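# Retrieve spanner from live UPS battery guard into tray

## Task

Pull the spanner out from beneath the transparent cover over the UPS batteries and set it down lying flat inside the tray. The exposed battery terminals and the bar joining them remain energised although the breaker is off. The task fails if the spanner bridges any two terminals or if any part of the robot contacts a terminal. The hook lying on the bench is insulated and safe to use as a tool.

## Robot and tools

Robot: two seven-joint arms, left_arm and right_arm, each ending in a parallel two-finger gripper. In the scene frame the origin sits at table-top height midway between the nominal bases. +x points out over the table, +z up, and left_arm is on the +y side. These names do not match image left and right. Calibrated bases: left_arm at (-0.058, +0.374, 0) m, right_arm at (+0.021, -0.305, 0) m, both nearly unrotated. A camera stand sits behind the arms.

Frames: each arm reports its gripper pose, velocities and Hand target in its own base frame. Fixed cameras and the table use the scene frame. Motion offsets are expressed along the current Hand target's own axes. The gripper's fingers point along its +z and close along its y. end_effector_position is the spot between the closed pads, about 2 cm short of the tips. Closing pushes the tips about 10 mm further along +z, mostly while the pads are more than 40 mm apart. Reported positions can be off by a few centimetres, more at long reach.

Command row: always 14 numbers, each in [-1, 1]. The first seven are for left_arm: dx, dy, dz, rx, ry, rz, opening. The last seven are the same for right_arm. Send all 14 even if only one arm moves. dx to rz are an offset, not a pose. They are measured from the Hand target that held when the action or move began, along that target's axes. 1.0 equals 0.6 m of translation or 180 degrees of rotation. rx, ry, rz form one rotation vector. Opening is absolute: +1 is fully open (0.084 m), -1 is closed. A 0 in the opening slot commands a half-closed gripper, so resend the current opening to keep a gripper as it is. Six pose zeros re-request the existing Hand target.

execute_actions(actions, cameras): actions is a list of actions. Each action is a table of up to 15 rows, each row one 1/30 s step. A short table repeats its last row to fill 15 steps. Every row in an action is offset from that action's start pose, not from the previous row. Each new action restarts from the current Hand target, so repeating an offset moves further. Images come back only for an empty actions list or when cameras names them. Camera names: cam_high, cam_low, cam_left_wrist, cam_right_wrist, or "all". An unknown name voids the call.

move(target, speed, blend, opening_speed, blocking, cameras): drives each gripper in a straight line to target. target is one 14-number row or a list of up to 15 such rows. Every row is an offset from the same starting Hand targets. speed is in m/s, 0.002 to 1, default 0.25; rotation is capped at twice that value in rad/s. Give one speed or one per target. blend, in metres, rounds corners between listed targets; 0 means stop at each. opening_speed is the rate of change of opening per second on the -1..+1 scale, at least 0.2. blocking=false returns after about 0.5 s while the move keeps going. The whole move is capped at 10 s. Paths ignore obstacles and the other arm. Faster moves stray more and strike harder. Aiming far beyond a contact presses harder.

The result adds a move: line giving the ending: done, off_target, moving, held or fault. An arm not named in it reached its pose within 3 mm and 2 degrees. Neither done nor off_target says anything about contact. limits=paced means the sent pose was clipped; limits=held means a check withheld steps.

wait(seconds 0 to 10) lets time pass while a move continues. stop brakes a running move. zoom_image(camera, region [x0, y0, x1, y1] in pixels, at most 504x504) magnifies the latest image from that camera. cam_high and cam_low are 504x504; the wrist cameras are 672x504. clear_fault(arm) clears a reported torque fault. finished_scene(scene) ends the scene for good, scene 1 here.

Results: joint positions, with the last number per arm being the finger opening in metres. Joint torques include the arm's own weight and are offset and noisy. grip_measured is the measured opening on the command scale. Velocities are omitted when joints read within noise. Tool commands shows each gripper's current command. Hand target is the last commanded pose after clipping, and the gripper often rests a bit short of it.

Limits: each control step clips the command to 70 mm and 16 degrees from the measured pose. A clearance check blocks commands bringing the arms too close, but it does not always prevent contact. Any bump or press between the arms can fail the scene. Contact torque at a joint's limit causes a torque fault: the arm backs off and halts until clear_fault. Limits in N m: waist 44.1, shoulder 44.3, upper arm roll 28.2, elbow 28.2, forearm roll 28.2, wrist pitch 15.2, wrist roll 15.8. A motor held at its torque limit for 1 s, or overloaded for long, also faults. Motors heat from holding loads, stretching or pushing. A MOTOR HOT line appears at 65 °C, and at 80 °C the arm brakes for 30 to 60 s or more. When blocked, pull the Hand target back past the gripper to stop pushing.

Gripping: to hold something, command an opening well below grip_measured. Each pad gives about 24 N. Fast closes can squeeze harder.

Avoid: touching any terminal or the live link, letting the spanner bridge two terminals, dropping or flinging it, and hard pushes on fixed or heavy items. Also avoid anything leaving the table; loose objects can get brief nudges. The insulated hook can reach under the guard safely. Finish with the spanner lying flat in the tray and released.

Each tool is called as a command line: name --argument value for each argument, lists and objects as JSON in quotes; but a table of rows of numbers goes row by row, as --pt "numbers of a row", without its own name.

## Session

execute_actions --actions '[]'

zoom_image --camera "cam_high" --region '[200, 120, 440, 360]'

Scene clock: 0.00 s.
left_arm: end_effector_position=(+0.3462, -0.3233, +0.1663) grip_measured=+1.00 end_effector_quat_wxyz=(-0.061, +0.694, -0.715, +0.050) | right_arm: end_effector_position=(+0.5505, -0.1900, +0.4008) grip_measured=+1.00 end_effector_quat_wxyz=(+0.466, +0.650, -0.469, +0.375)
Joint positions: left_arm=[-0.781 0.012 -0.016 0.915 0.168 0.809 0.693 0.084] | right_arm=[-0.293 0.259 0.445 1.467 -1.374 1.589 1.659 0.084]
Joint velocities: within noise
Joint torques (N m): no reading
Motor temperatures (°C): left_arm=[34 36 45 39 41 35 44] | right_arm=[44 41 40 38 37 40 40]
Hand target: left_arm +0.3462, -0.3233, +0.1663; -0.061, +0.694, -0.715, +0.050 | right_arm +0.5505, -0.1900, +0.4008; +0.466, +0.650, -0.469, +0.375
Tool commands: left_gripper/opening=+1.0 right_gripper/opening=+1.0

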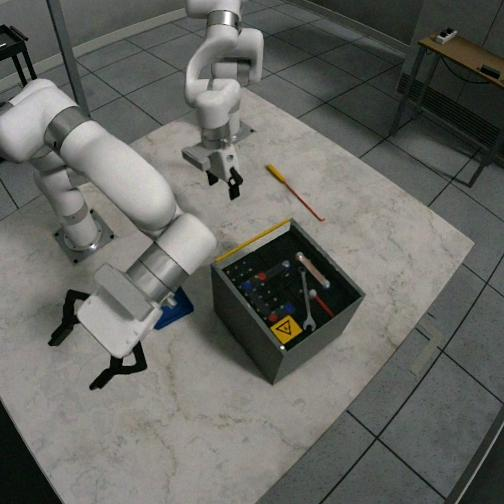

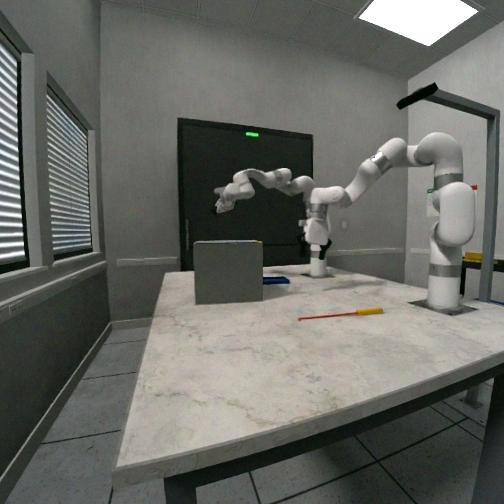

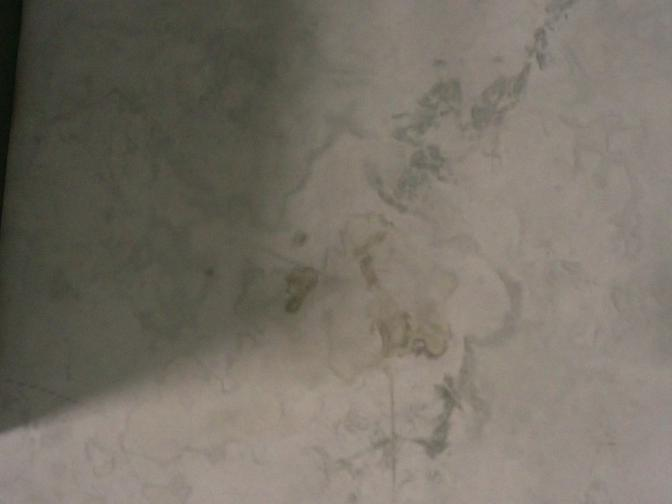

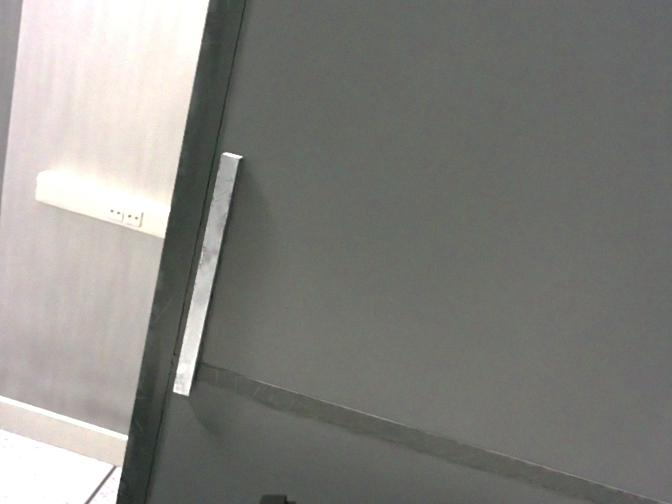

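Scaled by 2.100.

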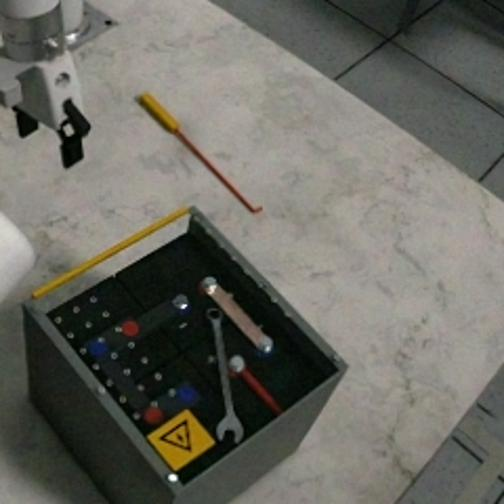

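move --target '[-0.495,-0.108,-0.2,-0.035,0.043,0.489,0,-0.255,-0.074,-0.662,0.337,-0.271,-0.339,1]' --speed 0.35 --cameras '["all"]'

Scene clock: 28.77 s.
left_arm: end_effector_position=(+0.3998, -0.0300, +0.3001) grip_measured=-0.01 end_effector_quat_wxyz=(+0.000, -0.001, +1.000, -0.001) | right_arm: end_effector_position=(+0.5301, +0.2356, +0.3614) grip_measured=+1.00 end_effector_quat_wxyz=(+0.000, +1.000, +0.000, +0.000)
Joint positions: left_arm=[-0.663 -0.309 0.509 1.052 0.152 1.326 2.929 0.044] | right_arm=[-0.074 0.518 0.794 2.067 -0.363 1.68 0.608 0.084]
Joint torques (N m): left_arm=[-5.45 -5.3 -0.21 23.56 -2.09 0.1 0.84] | right_arm=[4.66 -22.36 1.99 22.64 -2.38 -0.85 -1.88]
Motor temperatures (°C): left_arm=[34 37 45 47 41 36 45] | right_arm=[44 43 40 46 37 40 40]
Hand target: left_arm +0.3998, -0.0300, +0.3001; +0.000, -0.001, +1.000, -0.001 | right_arm +0.5301, +0.2356, +0.3614; +0.000, +1.000, +0.000, +0.000
Off the commanded pose: left_arm 0.000 m, 0 deg | right_arm 0.000 m, 0 deg.
move: done

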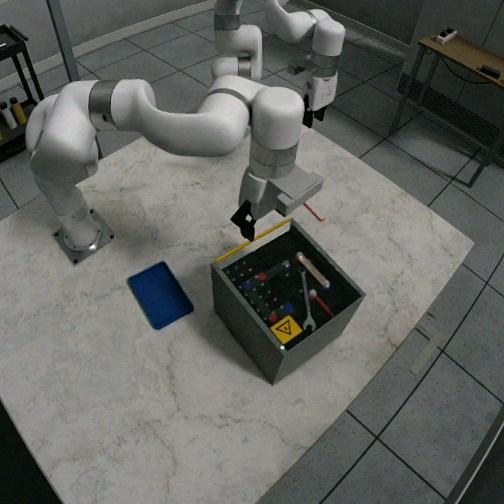

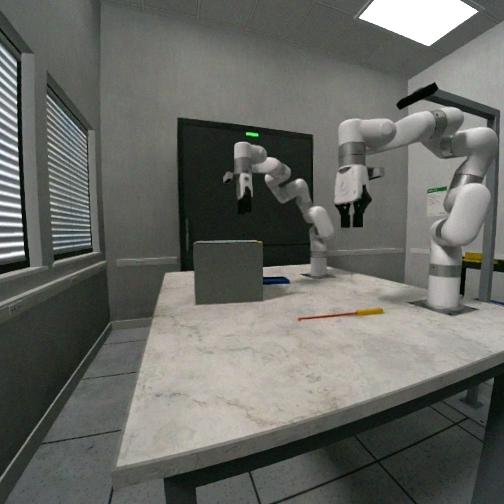

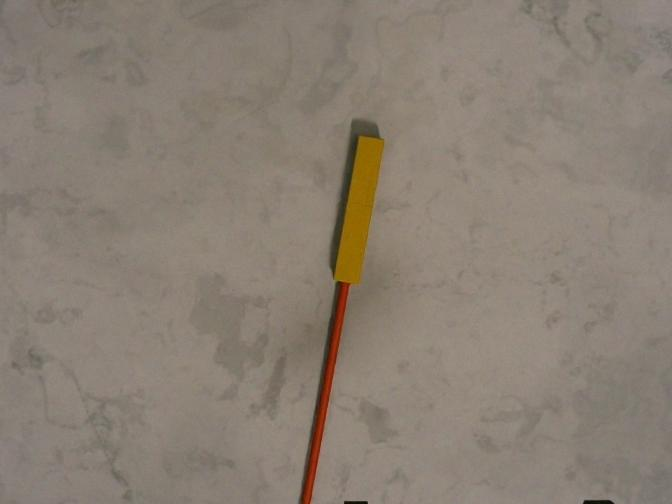

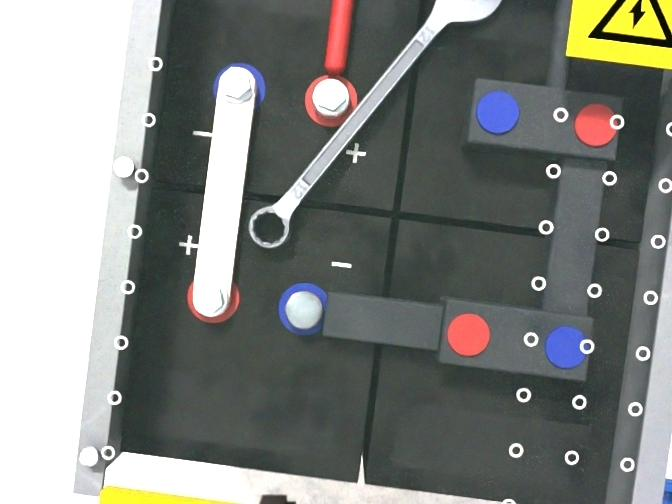

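move --target '[0.125,-0.023,0.4,0,0,0.0528,0,0,0,0,0,0,0,1]' --cameras '["cam_left_wrist","cam_right_wrist"]'

zoom_image --camera "cam_right_wrist" --region '[170, 180, 350, 340]'

Scene clock: 53.07 s.
left_arm: end_effector_position=(+0.3248, -0.0442, +0.0601) grip_measured=-0.01 end_effector_quat_wxyz=(+0.000, +0.082, +0.997, -0.001) | right_arm: end_effector_position=(+0.5301, +0.2356, +0.3614) grip_measured=+1.00 end_effector_quat_wxyz=(+0.000, +1.000, +0.000, +0.000)
Joint positions: left_arm=[-0.692 -0.177 0.588 0.397 0.185 0.552 3.037 0.044] | right_arm=[-0.074 0.518 0.794 2.067 -0.363 1.68 0.608 0.084]
Joint torques (N m): left_arm=[-5.46 -5.07 1.18 18.35 -1.99 -3.09 0.95] | right_arm=[4.7 -22.65 1.87 22.57 -2.01 -0.78 -0.7]
Motor temperatures (°C): left_arm=[34 36 45 52 41 36 44] | right_arm=[44 43 40 47 37 40 41]
Hand target: left_arm +0.3248, -0.0442, +0.0601; +0.000, +0.082, +0.997, -0.001 | right_arm +0.5301, +0.2356, +0.3614; +0.000, +1.000, +0.000, +0.000
Off the commanded pose: left_arm 0.000 m, 0 deg | right_arm 0.000 m, 0 deg.
move: done
Images, in order (width x height): cam_left_wrist 672x504, cam_right_wrist 672x504.

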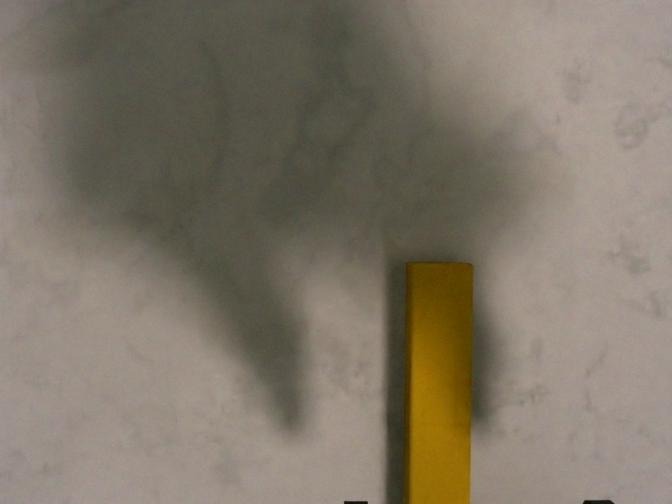

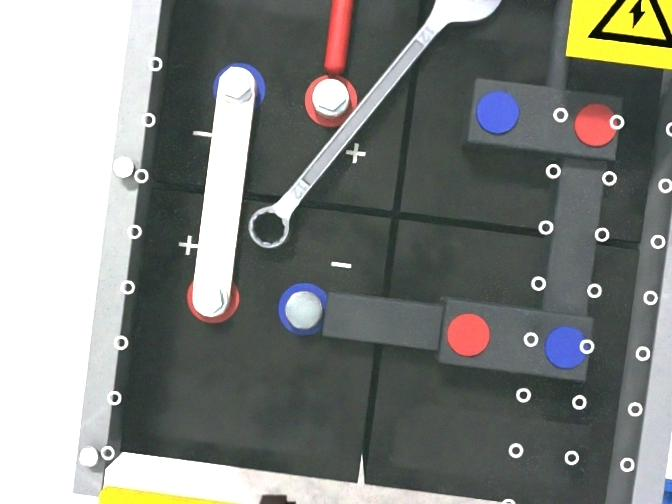

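Scaled by 2.800.

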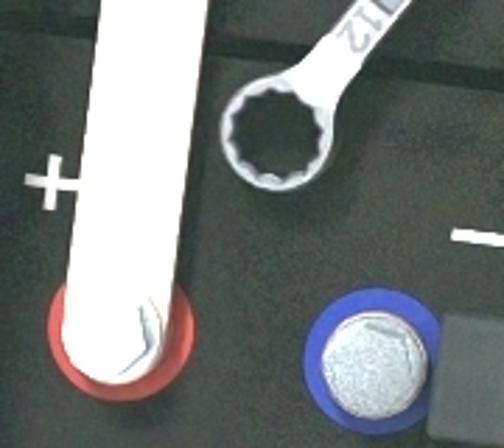

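move --pt "0 -0.0078 0.0575 0 0 0 0 0 0 0 0 0 0 1" --pt "0 -0.0078 0.0575 0 0 0 -1 0 0 0 0 0 0 1" --speed 0.12 --opening_speed 2 --cameras '["cam_left_wrist"]'

Scene clock: 64.40 s.
left_arm: end_effector_position=(+0.3241, -0.0488, +0.0256) grip_measured=-0.64 end_effector_quat_wxyz=(+0.000, +0.082, +0.997, -0.001) | right_arm: end_effector_position=(+0.5301, +0.2356, +0.3614) grip_measured=+1.00 end_effector_quat_wxyz=(+0.000, +1.000, +0.000, +0.000)
Joint positions: left_arm=[-0.741 -0.03 0.6 0.381 0.04 0.406 3.129 0.016] | right_arm=[-0.074 0.518 0.794 2.067 -0.363 1.68 0.608 0.084]
Joint torques (N m): left_arm=[-5.13 -6.75 -0.28 15.67 -1.65 -2.61 0.92] | right_arm=[4.59 -23.8 2.02 22.65 -0.51 -0.8 0.24]
Hand target: left_arm +0.3241, -0.0488, +0.0256; +0.000, +0.082, +0.997, -0.001 | right_arm +0.5301, +0.2356, +0.3614; +0.000, +1.000, +0.000, +0.000
Off the commanded pose: left_arm 0.000 m, 0 deg | right_arm 0.000 m, 0 deg.
move: done
Images, in order (width x height): cam_left_wrist 672x504.

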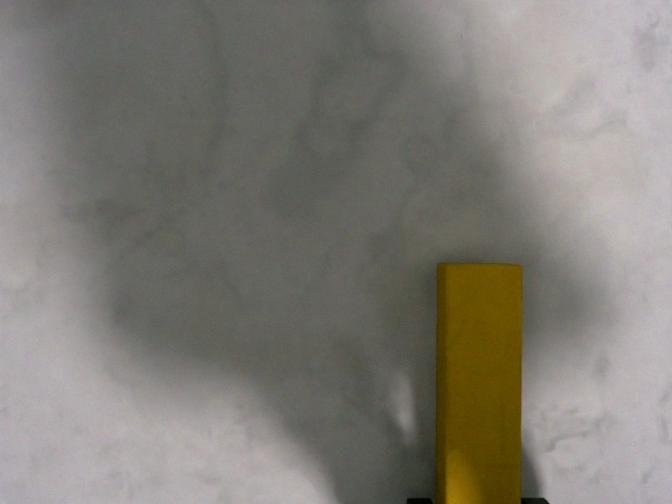

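move --pt "0 0 -0.3 0 0 0 -1 0 0 0 0 0 0 1" --pt "0.039 -0.008 -0.523 0.5 -0.01 -0.01 -1 0 0 0 0 0 0 1" --pt "-0.015 -0.337 -0.44 0.5 -0.01 -0.01 -1 0 0 0 0 0 0 1" --pt "-0.084 -0.449 -0.335 0.5 -0.01 -0.01 -1 0 0 0 0 0 0 1" --speed 0.35 --blend '[0.03,0.03,0.03,0]' --cameras '["all"]'

Scene clock: 88.80 s.
left_arm: end_effector_position=(+0.3297, -0.3226, +0.2269) grip_measured=-0.64 end_effector_quat_wxyz=(-0.044, +0.044, +0.705, -0.706) | right_arm: end_effector_position=(+0.5301, +0.2356, +0.3614) grip_measured=+1.00 end_effector_quat_wxyz=(+0.000, +1.000, +0.000, +0.000)
Joint positions: left_arm=[-1.99 -0.824 1.665 0.64 -1.235 0.797 4.104 0.016] | right_arm=[-0.074 0.518 0.794 2.067 -0.363 1.68 0.608 0.084]
Joint torques (N m): left_arm=[-5.62 3.96 -8.6 13.4 2.1 3.19 0.7] | right_arm=[4.03 -24.87 3.19 22.54 1.59 -0.87 0.2]
Motor temperatures (°C): left_arm=[34 36 45 47 41 36 45] | right_arm=[44 43 40 48 37 40 40]
Hand target: left_arm +0.3297, -0.3226, +0.2269; -0.044, +0.044, +0.705, -0.706 | right_arm +0.5301, +0.2356, +0.3614; +0.000, +1.000, +0.000, +0.000
Off the commanded pose: left_arm 0.000 m, 0 deg | right_arm 0.000 m, 0 deg.
move: done

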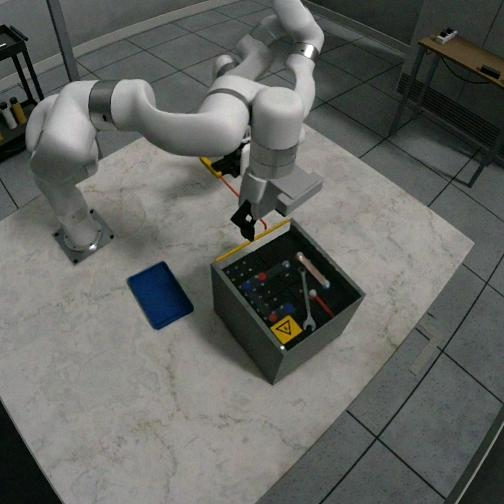

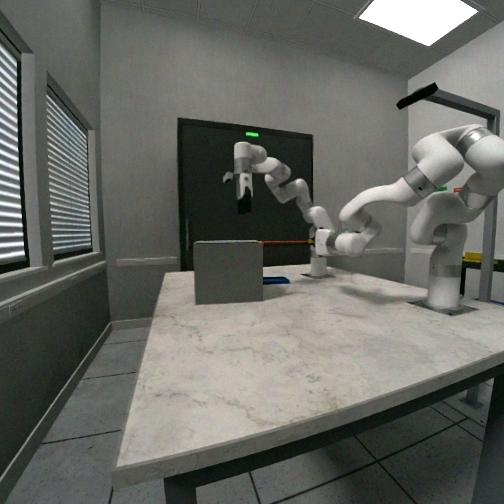

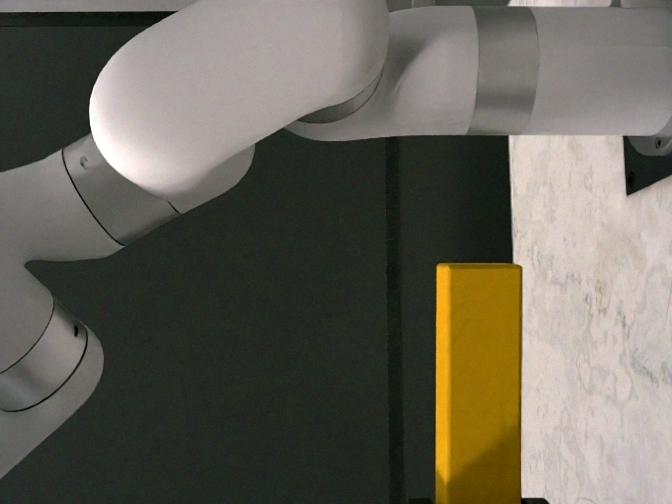

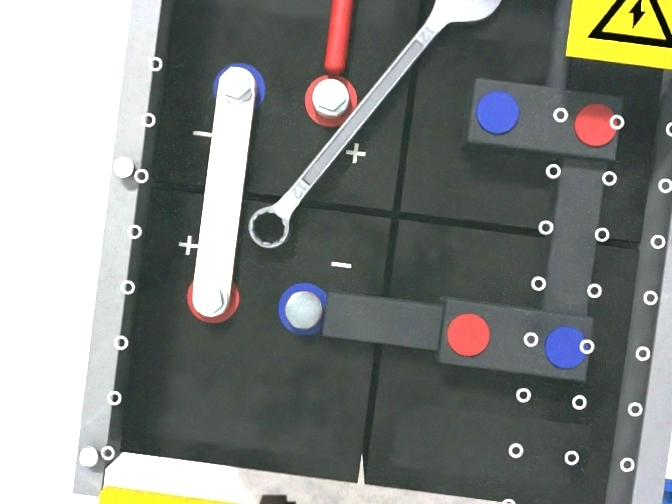

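move --pt "0 0.008 0 0 0 0 -1 0 0 0 0 0 0 1" --pt "-0.075 0.008 0 0 0 0 -1 0 0 0 0 0 0 1" --speed 0.08 --blend '[0.002,0]' --cameras '["cam_right_wrist","cam_high"]'

Scene clock: 94.83 s.
left_arm: end_effector_position=(+0.3743, -0.3282, +0.2221) grip_measured=-0.64 end_effector_quat_wxyz=(-0.044, +0.044, +0.705, -0.706) | right_arm: end_effector_position=(+0.5301, +0.2356, +0.3614) grip_measured=+1.00 end_effector_quat_wxyz=(+0.000, +1.000, +0.000, +0.000)
Joint positions: left_arm=[-2.13 -0.861 1.78 0.791 -1.166 0.811 4.049 0.016] | right_arm=[-0.074 0.518 0.794 2.067 -0.363 1.68 0.608 0.084]
Joint torques (N m): left_arm=[-5.63 7.67 -9.95 13.43 2.09 3.21 -1.09] | right_arm=[3.8 -25.78 3.8 22.58 1.68 -0.75 0.19]
Hand target: left_arm +0.3743, -0.3282, +0.2221; -0.044, +0.044, +0.705, -0.706 | right_arm +0.5301, +0.2356, +0.3614; +0.000, +1.000, +0.000, +0.000
Off the commanded pose: left_arm 0.000 m, 0 deg | right_arm 0.000 m, 0 deg.
move: done
Images, in order (width x height): cam_high 504x504, cam_right_wrist 672x504.

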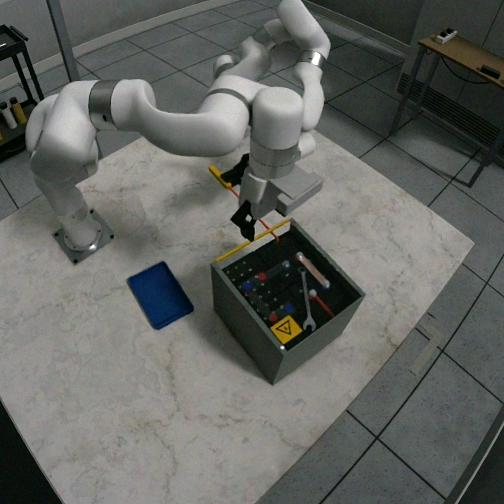

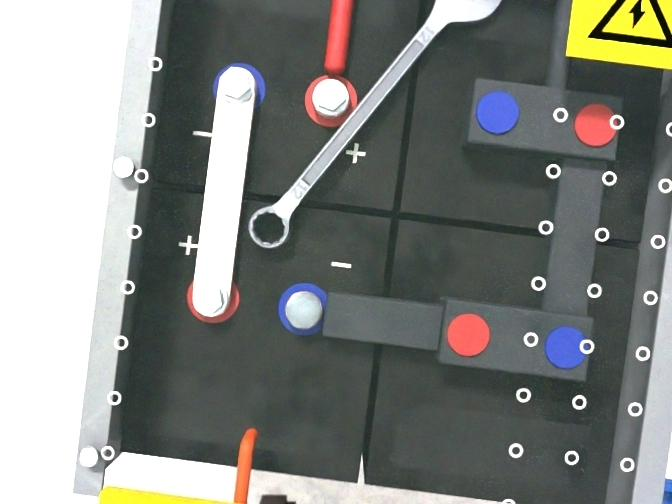

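move --target '[-0.103,-0.003,-0.0095,0,0,0,-1,0,0,0,0,0,0,1]' --speed 0.08 --cameras '["cam_right_wrist"]'

zoom_image --camera "cam_right_wrist" --region '[170, 180, 350, 340]'

Scene clock: 105.70 s.
left_arm: end_effector_position=(+0.4363, -0.3302, +0.2239) grip_measured=-0.64 end_effector_quat_wxyz=(-0.044, +0.044, +0.705, -0.706) | right_arm: end_effector_position=(+0.5301, +0.2356, +0.3614) grip_measured=+1.00 end_effector_quat_wxyz=(+0.000, +1.000, +0.000, +0.000)
Joint positions: left_arm=[-2.277 -0.915 1.892 1.007 -1.062 0.853 3.938 0.016] | right_arm=[-0.074 0.518 0.794 2.067 -0.363 1.68 0.608 0.084]
Joint torques (N m): left_arm=[-5.09 13.19 -13.42 16.37 1.6 3.68 -0.55] | right_arm=[3.94 -26.73 4 22.42 1.5 -0.83 0.18]
Hand target: left_arm +0.4364, -0.3302, +0.2239; -0.044, +0.044, +0.705, -0.706 | right_arm +0.5301, +0.2356, +0.3614; +0.000, +1.000, +0.000, +0.000
Off the commanded pose: left_arm 0.000 m, 0 deg | right_arm 0.000 m, 0 deg.
move: done
Images, in order (width x height): cam_right_wrist 672x504.

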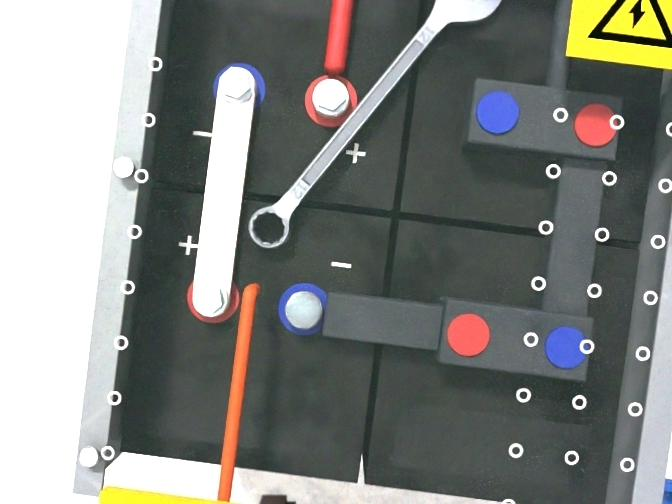

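Scaled by 2.800.

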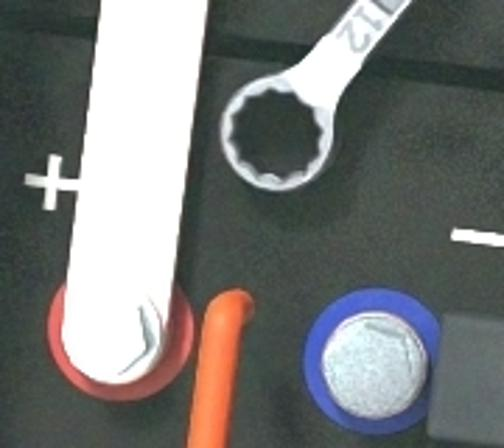

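move --pt "-0.043 0 0.0005 0 0 0 -1 0 0 0 0 0 0 1" --pt "-0.043 0.022 0.0005 0 0 0 -1 0 0 0 0 0 0 1" --speed 0.05 --cameras '["cam_right_wrist"]'

zoom_image --camera "cam_right_wrist" --region '[170, 160, 350, 320]'

Scene clock: 114.20 s.
left_arm: end_effector_position=(+0.4619, -0.3337, +0.2107) grip_measured=-0.64 end_effector_quat_wxyz=(-0.044, +0.044, +0.705, -0.706) | right_arm: end_effector_position=(+0.5301, +0.2356, +0.3614) grip_measured=+1.00 end_effector_quat_wxyz=(+0.000, +1.000, +0.000, +0.000)
Joint positions: left_arm=[-2.358 -0.969 1.957 1.108 -1.015 0.864 3.915 0.016] | right_arm=[-0.074 0.518 0.794 2.067 -0.363 1.68 0.608 0.084]
Joint torques (N m): left_arm=[-5.46 14.99 -11.91 13.28 2.01 -0.21 0.81] | right_arm=[3.58 -27.76 4.26 22.41 1.57 -0.93 0.17]
Hand target: left_arm +0.4619, -0.3337, +0.2107; -0.044, +0.044, +0.705, -0.706 | right_arm +0.5301, +0.2356, +0.3614; +0.000, +1.000, +0.000, +0.000
Off the commanded pose: left_arm 0.000 m, 0 deg | right_arm 0.000 m, 0 deg.
move: done
Images, in order (width x height): cam_right_wrist 672x504.

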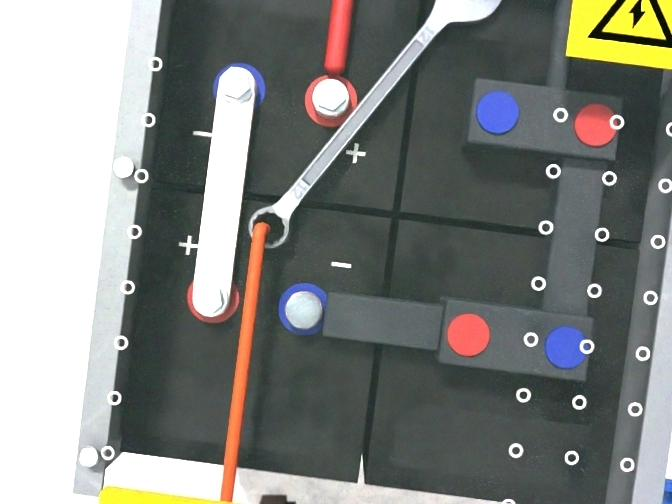

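Scaled by 2.800.

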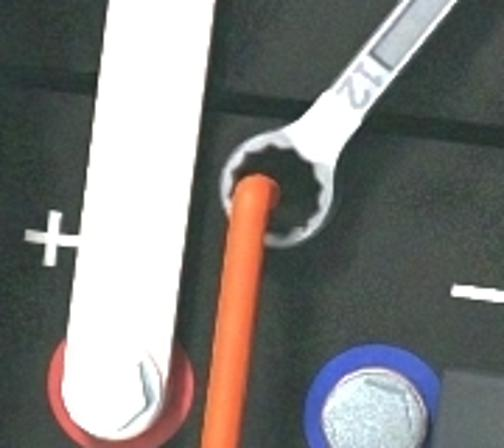

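move --pt "0 0.004 0 0 0 0 -1 0 0 0 0 0 0 1" --pt "0.032 0.004 -0.002 0 0 0 -1 0 0 0 0 0 0 1" --speed 0.05 --blend '[0.001,0]' --cameras '["cam_right_wrist"]'

zoom_image --camera "cam_right_wrist" --region '[170, 180, 350, 340]'

Scene clock: 122.37 s.
left_arm: end_effector_position=(+0.4430, -0.3302, +0.2083) grip_measured=-0.64 end_effector_quat_wxyz=(-0.044, +0.044, +0.705, -0.706) | right_arm: end_effector_position=(+0.5301, +0.2356, +0.3614) grip_measured=+1.00 end_effector_quat_wxyz=(+0.000, +1.000, +0.000, +0.000)
Joint positions: left_arm=[-2.311 -0.951 1.933 1.036 -1.04 0.852 3.951 0.016] | right_arm=[-0.074 0.518 0.794 2.067 -0.363 1.68 0.608 0.084]
Joint torques (N m): left_arm=[4.78 25.15 -16.2 7.59 -2.35 -0.16 0.85] | right_arm=[3.48 -28.74 4.36 22.39 1.43 -0.87 0.1]
Motor temperatures (°C): left_arm=[34 36 50 46 41 37 44] | right_arm=[44 43 40 48 37 40 40]
Hand target: left_arm +0.4430, -0.3302, +0.2083; -0.044, +0.044, +0.705, -0.706 | right_arm +0.5301, +0.2356, +0.3614; +0.000, +1.000, +0.000, +0.000
Off the commanded pose: left_arm 0.000 m, 0 deg | right_arm 0.000 m, 0 deg.
move: done
Images, in order (width x height): cam_right_wrist 672x504.

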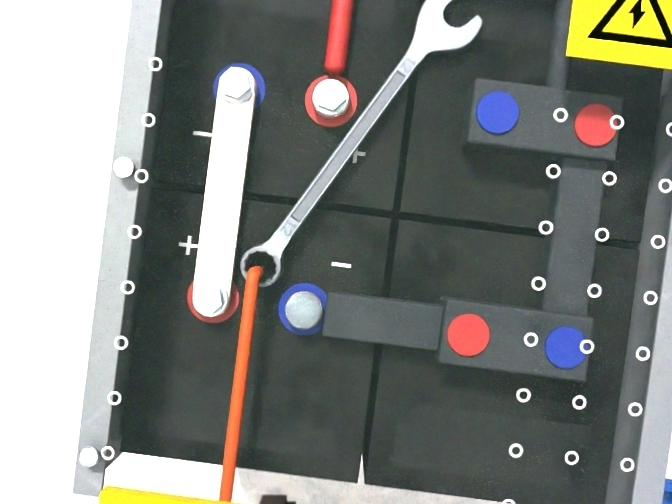

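Scaled by 2.800.

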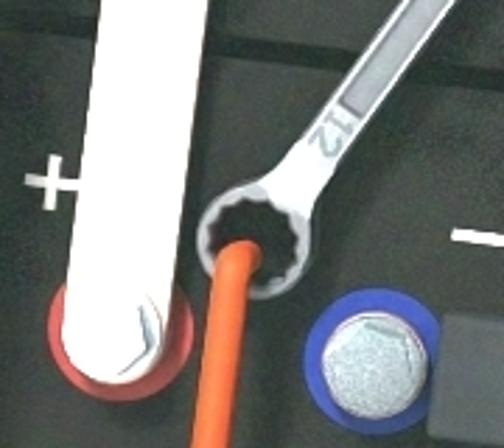

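move --target '[0.038,0,0.0015,0,0,0,-1,0,0,0,0,0,0,1]' --speed 0.05 --cameras '["cam_right_wrist"]'

zoom_image --camera "cam_right_wrist" --region '[170, 40, 430, 400]'

Scene clock: 138.10 s.
left_arm: end_effector_position=(+0.4203, -0.3282, +0.2083) grip_measured=-0.64 end_effector_quat_wxyz=(-0.044, +0.044, +0.705, -0.706) | right_arm: end_effector_position=(+0.5301, +0.2356, +0.3614) grip_measured=+1.00 end_effector_quat_wxyz=(+0.000, +1.000, +0.000, +0.000)
Joint positions: left_arm=[-2.257 -0.928 1.897 0.953 -1.074 0.836 3.991 0.016] | right_arm=[-0.074 0.518 0.794 2.067 -0.363 1.68 0.608 0.084]
Joint torques (N m): left_arm=[4.64 23.44 -15.66 7.34 -2.42 -0.14 0.8] | right_arm=[3.33 -29.43 4.32 22.28 1.43 -0.96 0.11]
Hand target: left_arm +0.4203, -0.3282, +0.2083; -0.044, +0.044, +0.705, -0.706 | right_arm +0.5301, +0.2356, +0.3614; +0.000, +1.000, +0.000, +0.000
Off the commanded pose: left_arm 0.000 m, 0 deg | right_arm 0.000 m, 0 deg.
move: done
Images, in order (width x height): cam_right_wrist 672x504.

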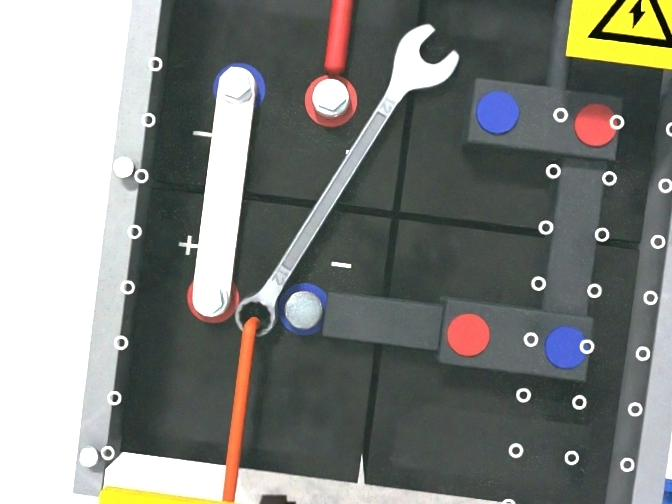

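Scaled by 1.400.

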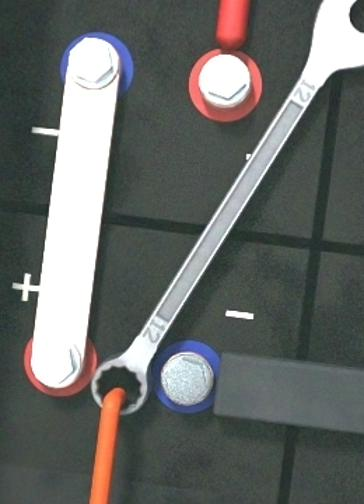

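move --pt "0.014 0 0 0 0 0 -1 0 0 0 0 0 0 1" --pt "0.023 0 -0.004 0 0 0 -1 0 0 0 0 0 0 1" --speed 0.05 --blend '[0.003,0]' --cameras '["cam_right_wrist"]'

zoom_image --camera "cam_right_wrist" --region '[170, 40, 430, 400]'

Scene clock: 156.17 s.
left_arm: end_effector_position=(+0.4069, -0.3241, +0.2083) grip_measured=-0.64 end_effector_quat_wxyz=(-0.044, +0.044, +0.705, -0.706) | right_arm: end_effector_position=(+0.5301, +0.2356, +0.3614) grip_measured=+1.00 end_effector_quat_wxyz=(+0.000, +1.000, +0.000, +0.000)
Joint positions: left_arm=[-2.216 -0.912 1.875 0.902 -1.09 0.833 4.012 0.016] | right_arm=[-0.074 0.518 0.794 2.067 -0.363 1.68 0.608 0.084]
Joint torques (N m): left_arm=[4.67 21.66 -15.26 7.14 -1.67 3.06 0.96] | right_arm=[3.21 -30.26 4.45 22.32 1.35 -0.93 0.13]
Hand target: left_arm +0.4069, -0.3241, +0.2083; -0.044, +0.044, +0.705, -0.706 | right_arm +0.5301, +0.2356, +0.3614; +0.000, +1.000, +0.000, +0.000
Off the commanded pose: left_arm 0.000 m, 0 deg | right_arm 0.000 m, 0 deg.
move: done
Images, in order (width x height): cam_right_wrist 672x504.

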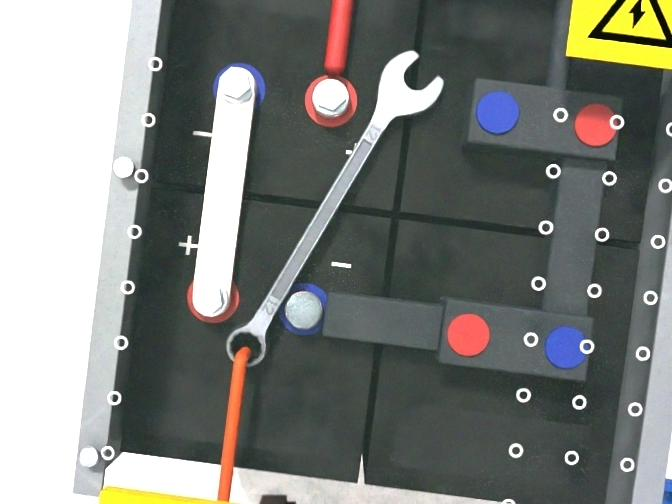

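Scaled by 1.400.

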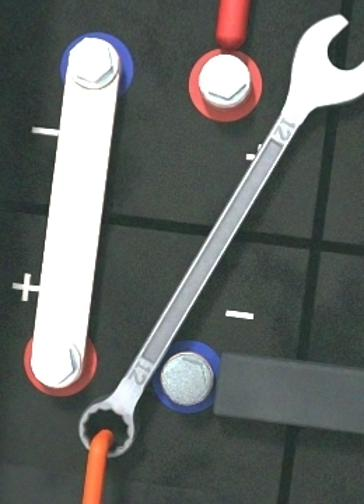

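move --target '[0.018,0,-0.015,0,0,0,-1,0,0,0,0,0,0,1]' --speed 0.05 --cameras '["cam_right_wrist"]'

zoom_image --camera "cam_right_wrist" --region '[170, 40, 430, 400]'

Scene clock: 162.47 s.
left_arm: end_effector_position=(+0.3973, -0.3139, +0.2083) grip_measured=-0.64 end_effector_quat_wxyz=(-0.044, +0.044, +0.705, -0.706) | right_arm: end_effector_position=(+0.5301, +0.2356, +0.3614) grip_measured=+1.00 end_effector_quat_wxyz=(+0.000, +1.000, +0.000, +0.000)
Joint positions: left_arm=[-2.166 -0.894 1.861 0.861 -1.09 0.849 4.021 0.016] | right_arm=[-0.074 0.518 0.794 2.067 -0.363 1.68 0.608 0.084]
Joint torques (N m): left_arm=[4.91 21.15 -14.96 7.1 2.02 3.21 0.83] | right_arm=[2.95 -30.99 4.37 22.23 1.31 -1 0.06]
Hand target: left_arm +0.3973, -0.3139, +0.2083; -0.044, +0.044, +0.705, -0.706 | right_arm +0.5301, +0.2356, +0.3614; +0.000, +1.000, +0.000, +0.000
Off the commanded pose: left_arm 0.000 m, 0 deg | right_arm 0.000 m, 0 deg.
move: done
Images, in order (width x height): cam_right_wrist 672x504.

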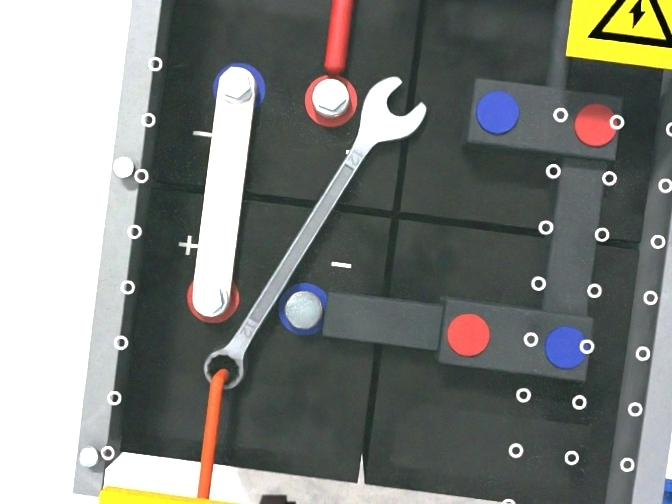

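Scaled by 1.400.

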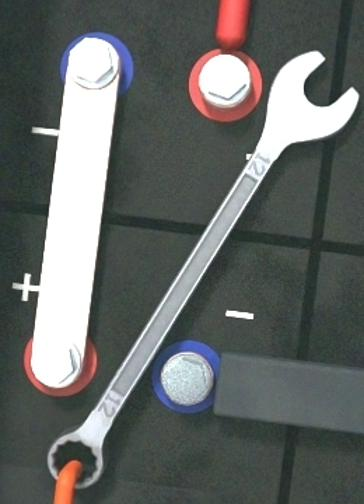

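move --target '[0.022,0,0.0,0,0,0,-1,0,0,0,0,0,0,1]' --speed 0.05 --cameras '["cam_right_wrist"]'

zoom_image --camera "cam_right_wrist" --region '[170, 60, 430, 440]'

Scene clock: 172.50 s.
left_arm: end_effector_position=(+0.3842, -0.3122, +0.2083) grip_measured=-0.64 end_effector_quat_wxyz=(-0.044, +0.044, +0.705, -0.706) | right_arm: end_effector_position=(+0.5301, +0.2356, +0.3614) grip_measured=+1.00 end_effector_quat_wxyz=(+0.000, +1.000, +0.000, +0.000)
Joint positions: left_arm=[-2.131 -0.882 1.838 0.815 -1.108 0.844 4.042 0.016] | right_arm=[-0.074 0.518 0.794 2.067 -0.363 1.68 0.608 0.084]
Joint torques (N m): left_arm=[4.66 20.14 -14.7 6.86 -2.4 0.09 0.95] | right_arm=[2.97 -31.51 4.42 22.18 1.1 -0.96 -0.04]
Hand target: left_arm +0.3842, -0.3122, +0.2083; -0.044, +0.044, +0.705, -0.706 | right_arm +0.5301, +0.2356, +0.3614; +0.000, +1.000, +0.000, +0.000
Off the commanded pose: left_arm 0.000 m, 0 deg | right_arm 0.000 m, 0 deg.
move: done
Images, in order (width x height): cam_right_wrist 672x504.

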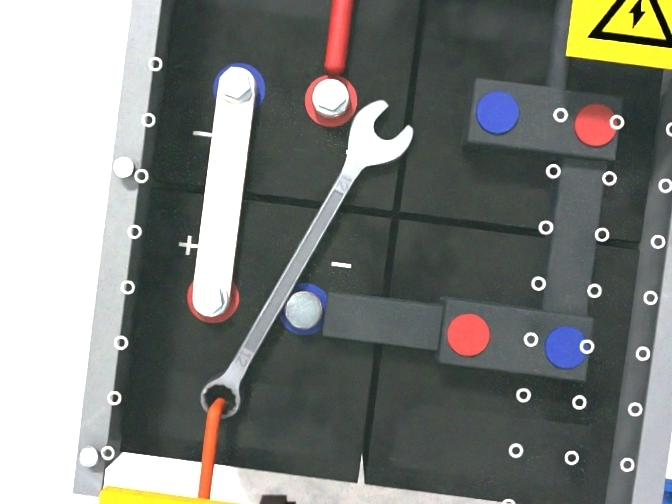

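Scaled by 1.326.

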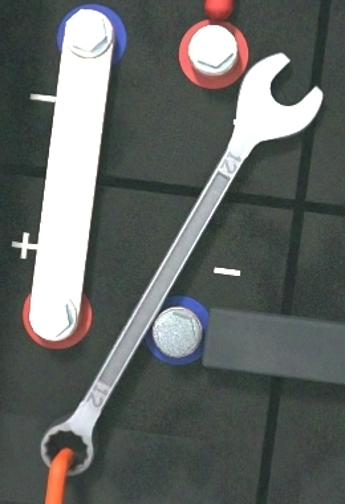

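move --pt "0.004 0 -0.007 0 0 0 -1 0 0 0 0 0 0 1" --pt "0.02 0 -0.011 0 0 0 -1 0 0 0 0 0 0 1" --speed 0.05 --blend '[0.002,0]' --cameras '["cam_right_wrist"]'

zoom_image --camera "cam_right_wrist" --region '[170, 60, 430, 440]'

Scene clock: 180.30 s.
left_arm: end_effector_position=(+0.3731, -0.3042, +0.2083) grip_measured=-0.64 end_effector_quat_wxyz=(-0.044, +0.044, +0.705, -0.706) | right_arm: end_effector_position=(+0.5301, +0.2356, +0.3614) grip_measured=+1.00 end_effector_quat_wxyz=(+0.000, +1.000, +0.000, +0.000)
Joint positions: left_arm=[-2.082 -0.865 1.819 0.772 -1.111 0.855 4.053 0.016] | right_arm=[-0.074 0.518 0.794 2.067 -0.363 1.68 0.608 0.084]
Joint torques (N m): left_arm=[4.65 19.2 -14.32 6.97 -2.2 3.19 0.87] | right_arm=[2.78 -31.45 4.31 22.12 1.11 -1.01 -0.06]
Hand target: left_arm +0.3731, -0.3042, +0.2083; -0.044, +0.044, +0.705, -0.706 | right_arm +0.5301, +0.2356, +0.3614; +0.000, +1.000, +0.000, +0.000
Off the commanded pose: left_arm 0.000 m, 0 deg | right_arm 0.000 m, 0 deg.
move: done
Images, in order (width x height): cam_right_wrist 672x504.

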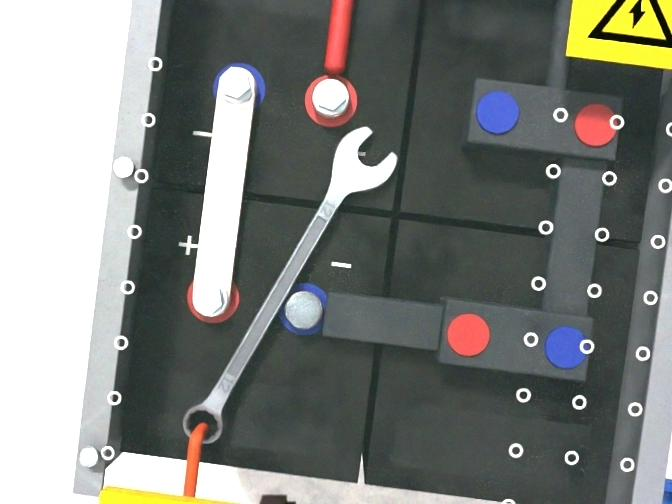

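Scaled by 1.326.

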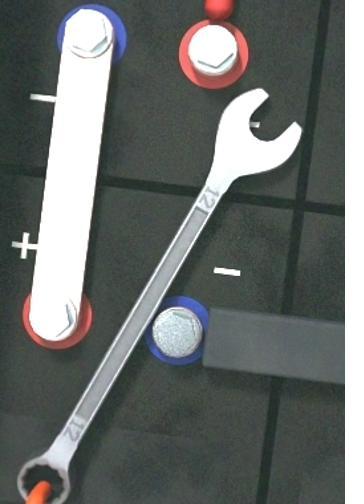

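move --target '[0.057,0,-0.006,0,0,0,-1,0,0,0,0,0,0,1]' --speed 0.06 --cameras '["cam_right_wrist","cam_high"]'

zoom_image --camera "cam_high" --region '[180, 180, 380, 380]'

Scene clock: 187.83 s.
left_arm: end_effector_position=(+0.3396, -0.2964, +0.2083) grip_measured=-0.64 end_effector_quat_wxyz=(-0.044, +0.044, +0.705, -0.706) | right_arm: end_effector_position=(+0.5301, +0.2356, +0.3614) grip_measured=+1.00 end_effector_quat_wxyz=(+0.000, +1.000, +0.000, +0.000)
Joint positions: left_arm=[-1.973 -0.831 1.753 0.655 -1.145 0.857 4.097 0.016] | right_arm=[-0.074 0.518 0.794 2.067 -0.363 1.68 0.608 0.084]
Joint torques (N m): left_arm=[4.65 16.56 -13.36 6.7 -2.48 3.28 0.91] | right_arm=[2.59 -31.55 4.09 22 0.99 -1 -0.07]
Motor temperatures (°C): left_arm=[34 37 54 41 41 37 44] | right_arm=[44 44 40 48 37 40 40]
Hand target: left_arm +0.3396, -0.2964, +0.2083; -0.044, +0.044, +0.705, -0.706 | right_arm +0.5301, +0.2356, +0.3614; +0.000, +1.000, +0.000, +0.000
Off the commanded pose: left_arm 0.000 m, 0 deg | right_arm 0.000 m, 0 deg.
move: done
Images, in order (width x height): cam_high 504x504, cam_right_wrist 672x504.

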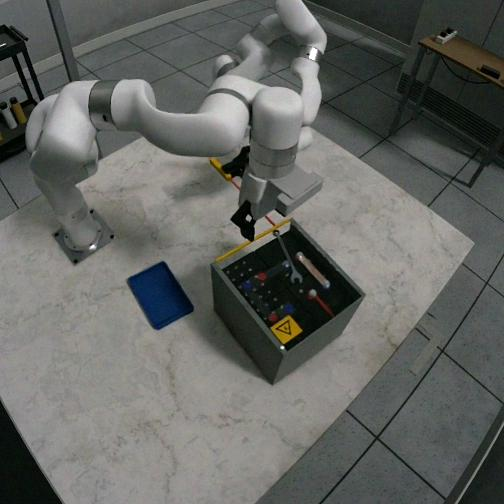

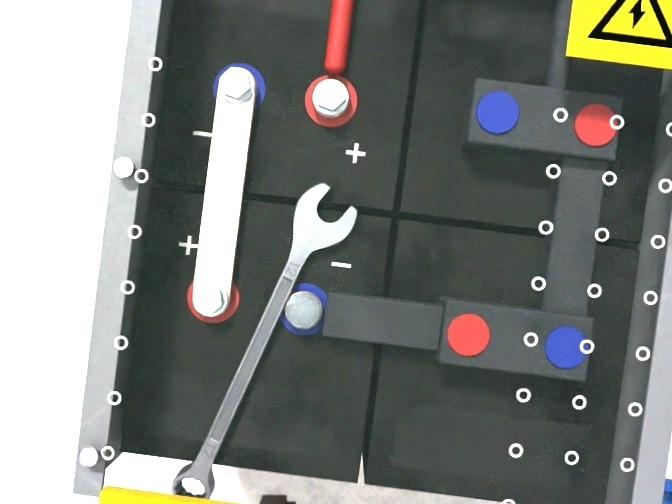

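Scaled by 2.520.

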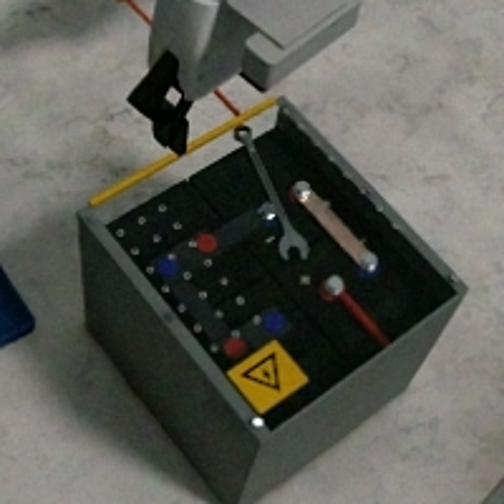

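move --target '[0.02,0,0,0,0,0,-1,0,0,0,0,0,0,1]' --speed 0.05 --cameras '["cam_right_wrist","cam_high"]'

zoom_image --camera "cam_high" --region '[240, 200, 340, 300]'

Scene clock: 196.00 s.
left_arm: end_effector_position=(+0.3277, -0.2949, +0.2083) grip_measured=-0.64 end_effector_quat_wxyz=(-0.044, +0.044, +0.705, -0.706) | right_arm: end_effector_position=(+0.5301, +0.2356, +0.3614) grip_measured=+1.00 end_effector_quat_wxyz=(+0.000, +1.000, +0.000, +0.000)
Joint positions: left_arm=[-1.937 -0.822 1.728 0.616 -1.159 0.855 4.113 0.016] | right_arm=[-0.074 0.518 0.794 2.067 -0.363 1.68 0.608 0.084]
Joint torques (N m): left_arm=[4.81 15.84 -12.8 6.81 -2.29 0.06 0.87] | right_arm=[2.35 -31.53 4.25 22.06 0.88 -0.99 -0.08]
Hand target: left_arm +0.3277, -0.2949, +0.2083; -0.044, +0.044, +0.705, -0.706 | right_arm +0.5301, +0.2356, +0.3614; +0.000, +1.000, +0.000, +0.000
Off the commanded pose: left_arm 0.000 m, 0 deg | right_arm 0.000 m, 0 deg.
move: done
Images, in order (width x height): cam_high 504x504, cam_right_wrist 672x504.

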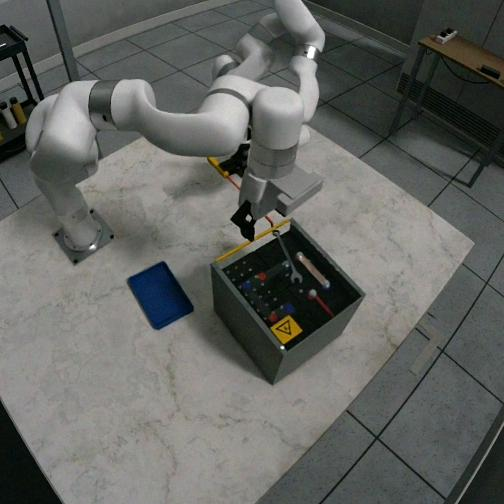

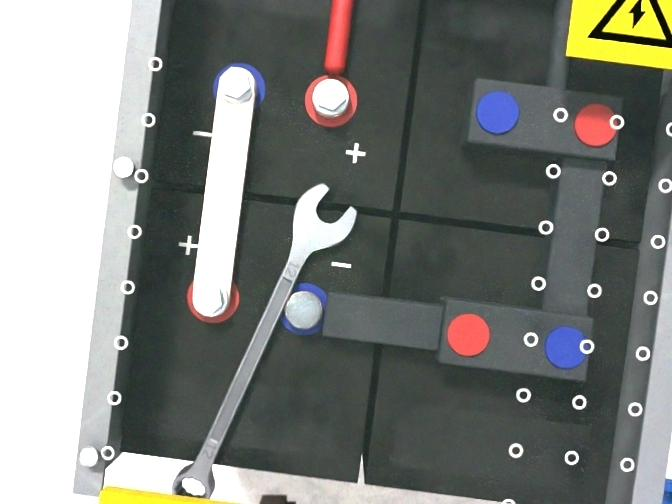

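Scaled by 5.040.

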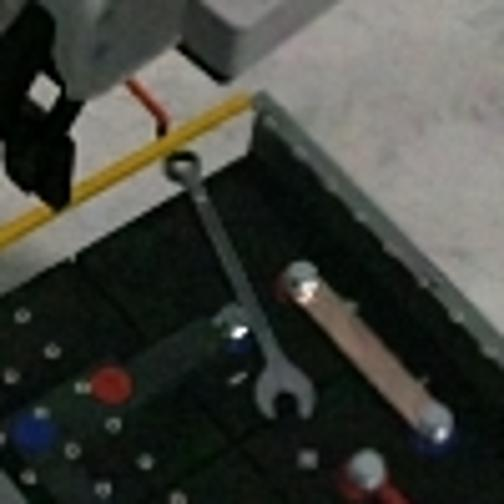

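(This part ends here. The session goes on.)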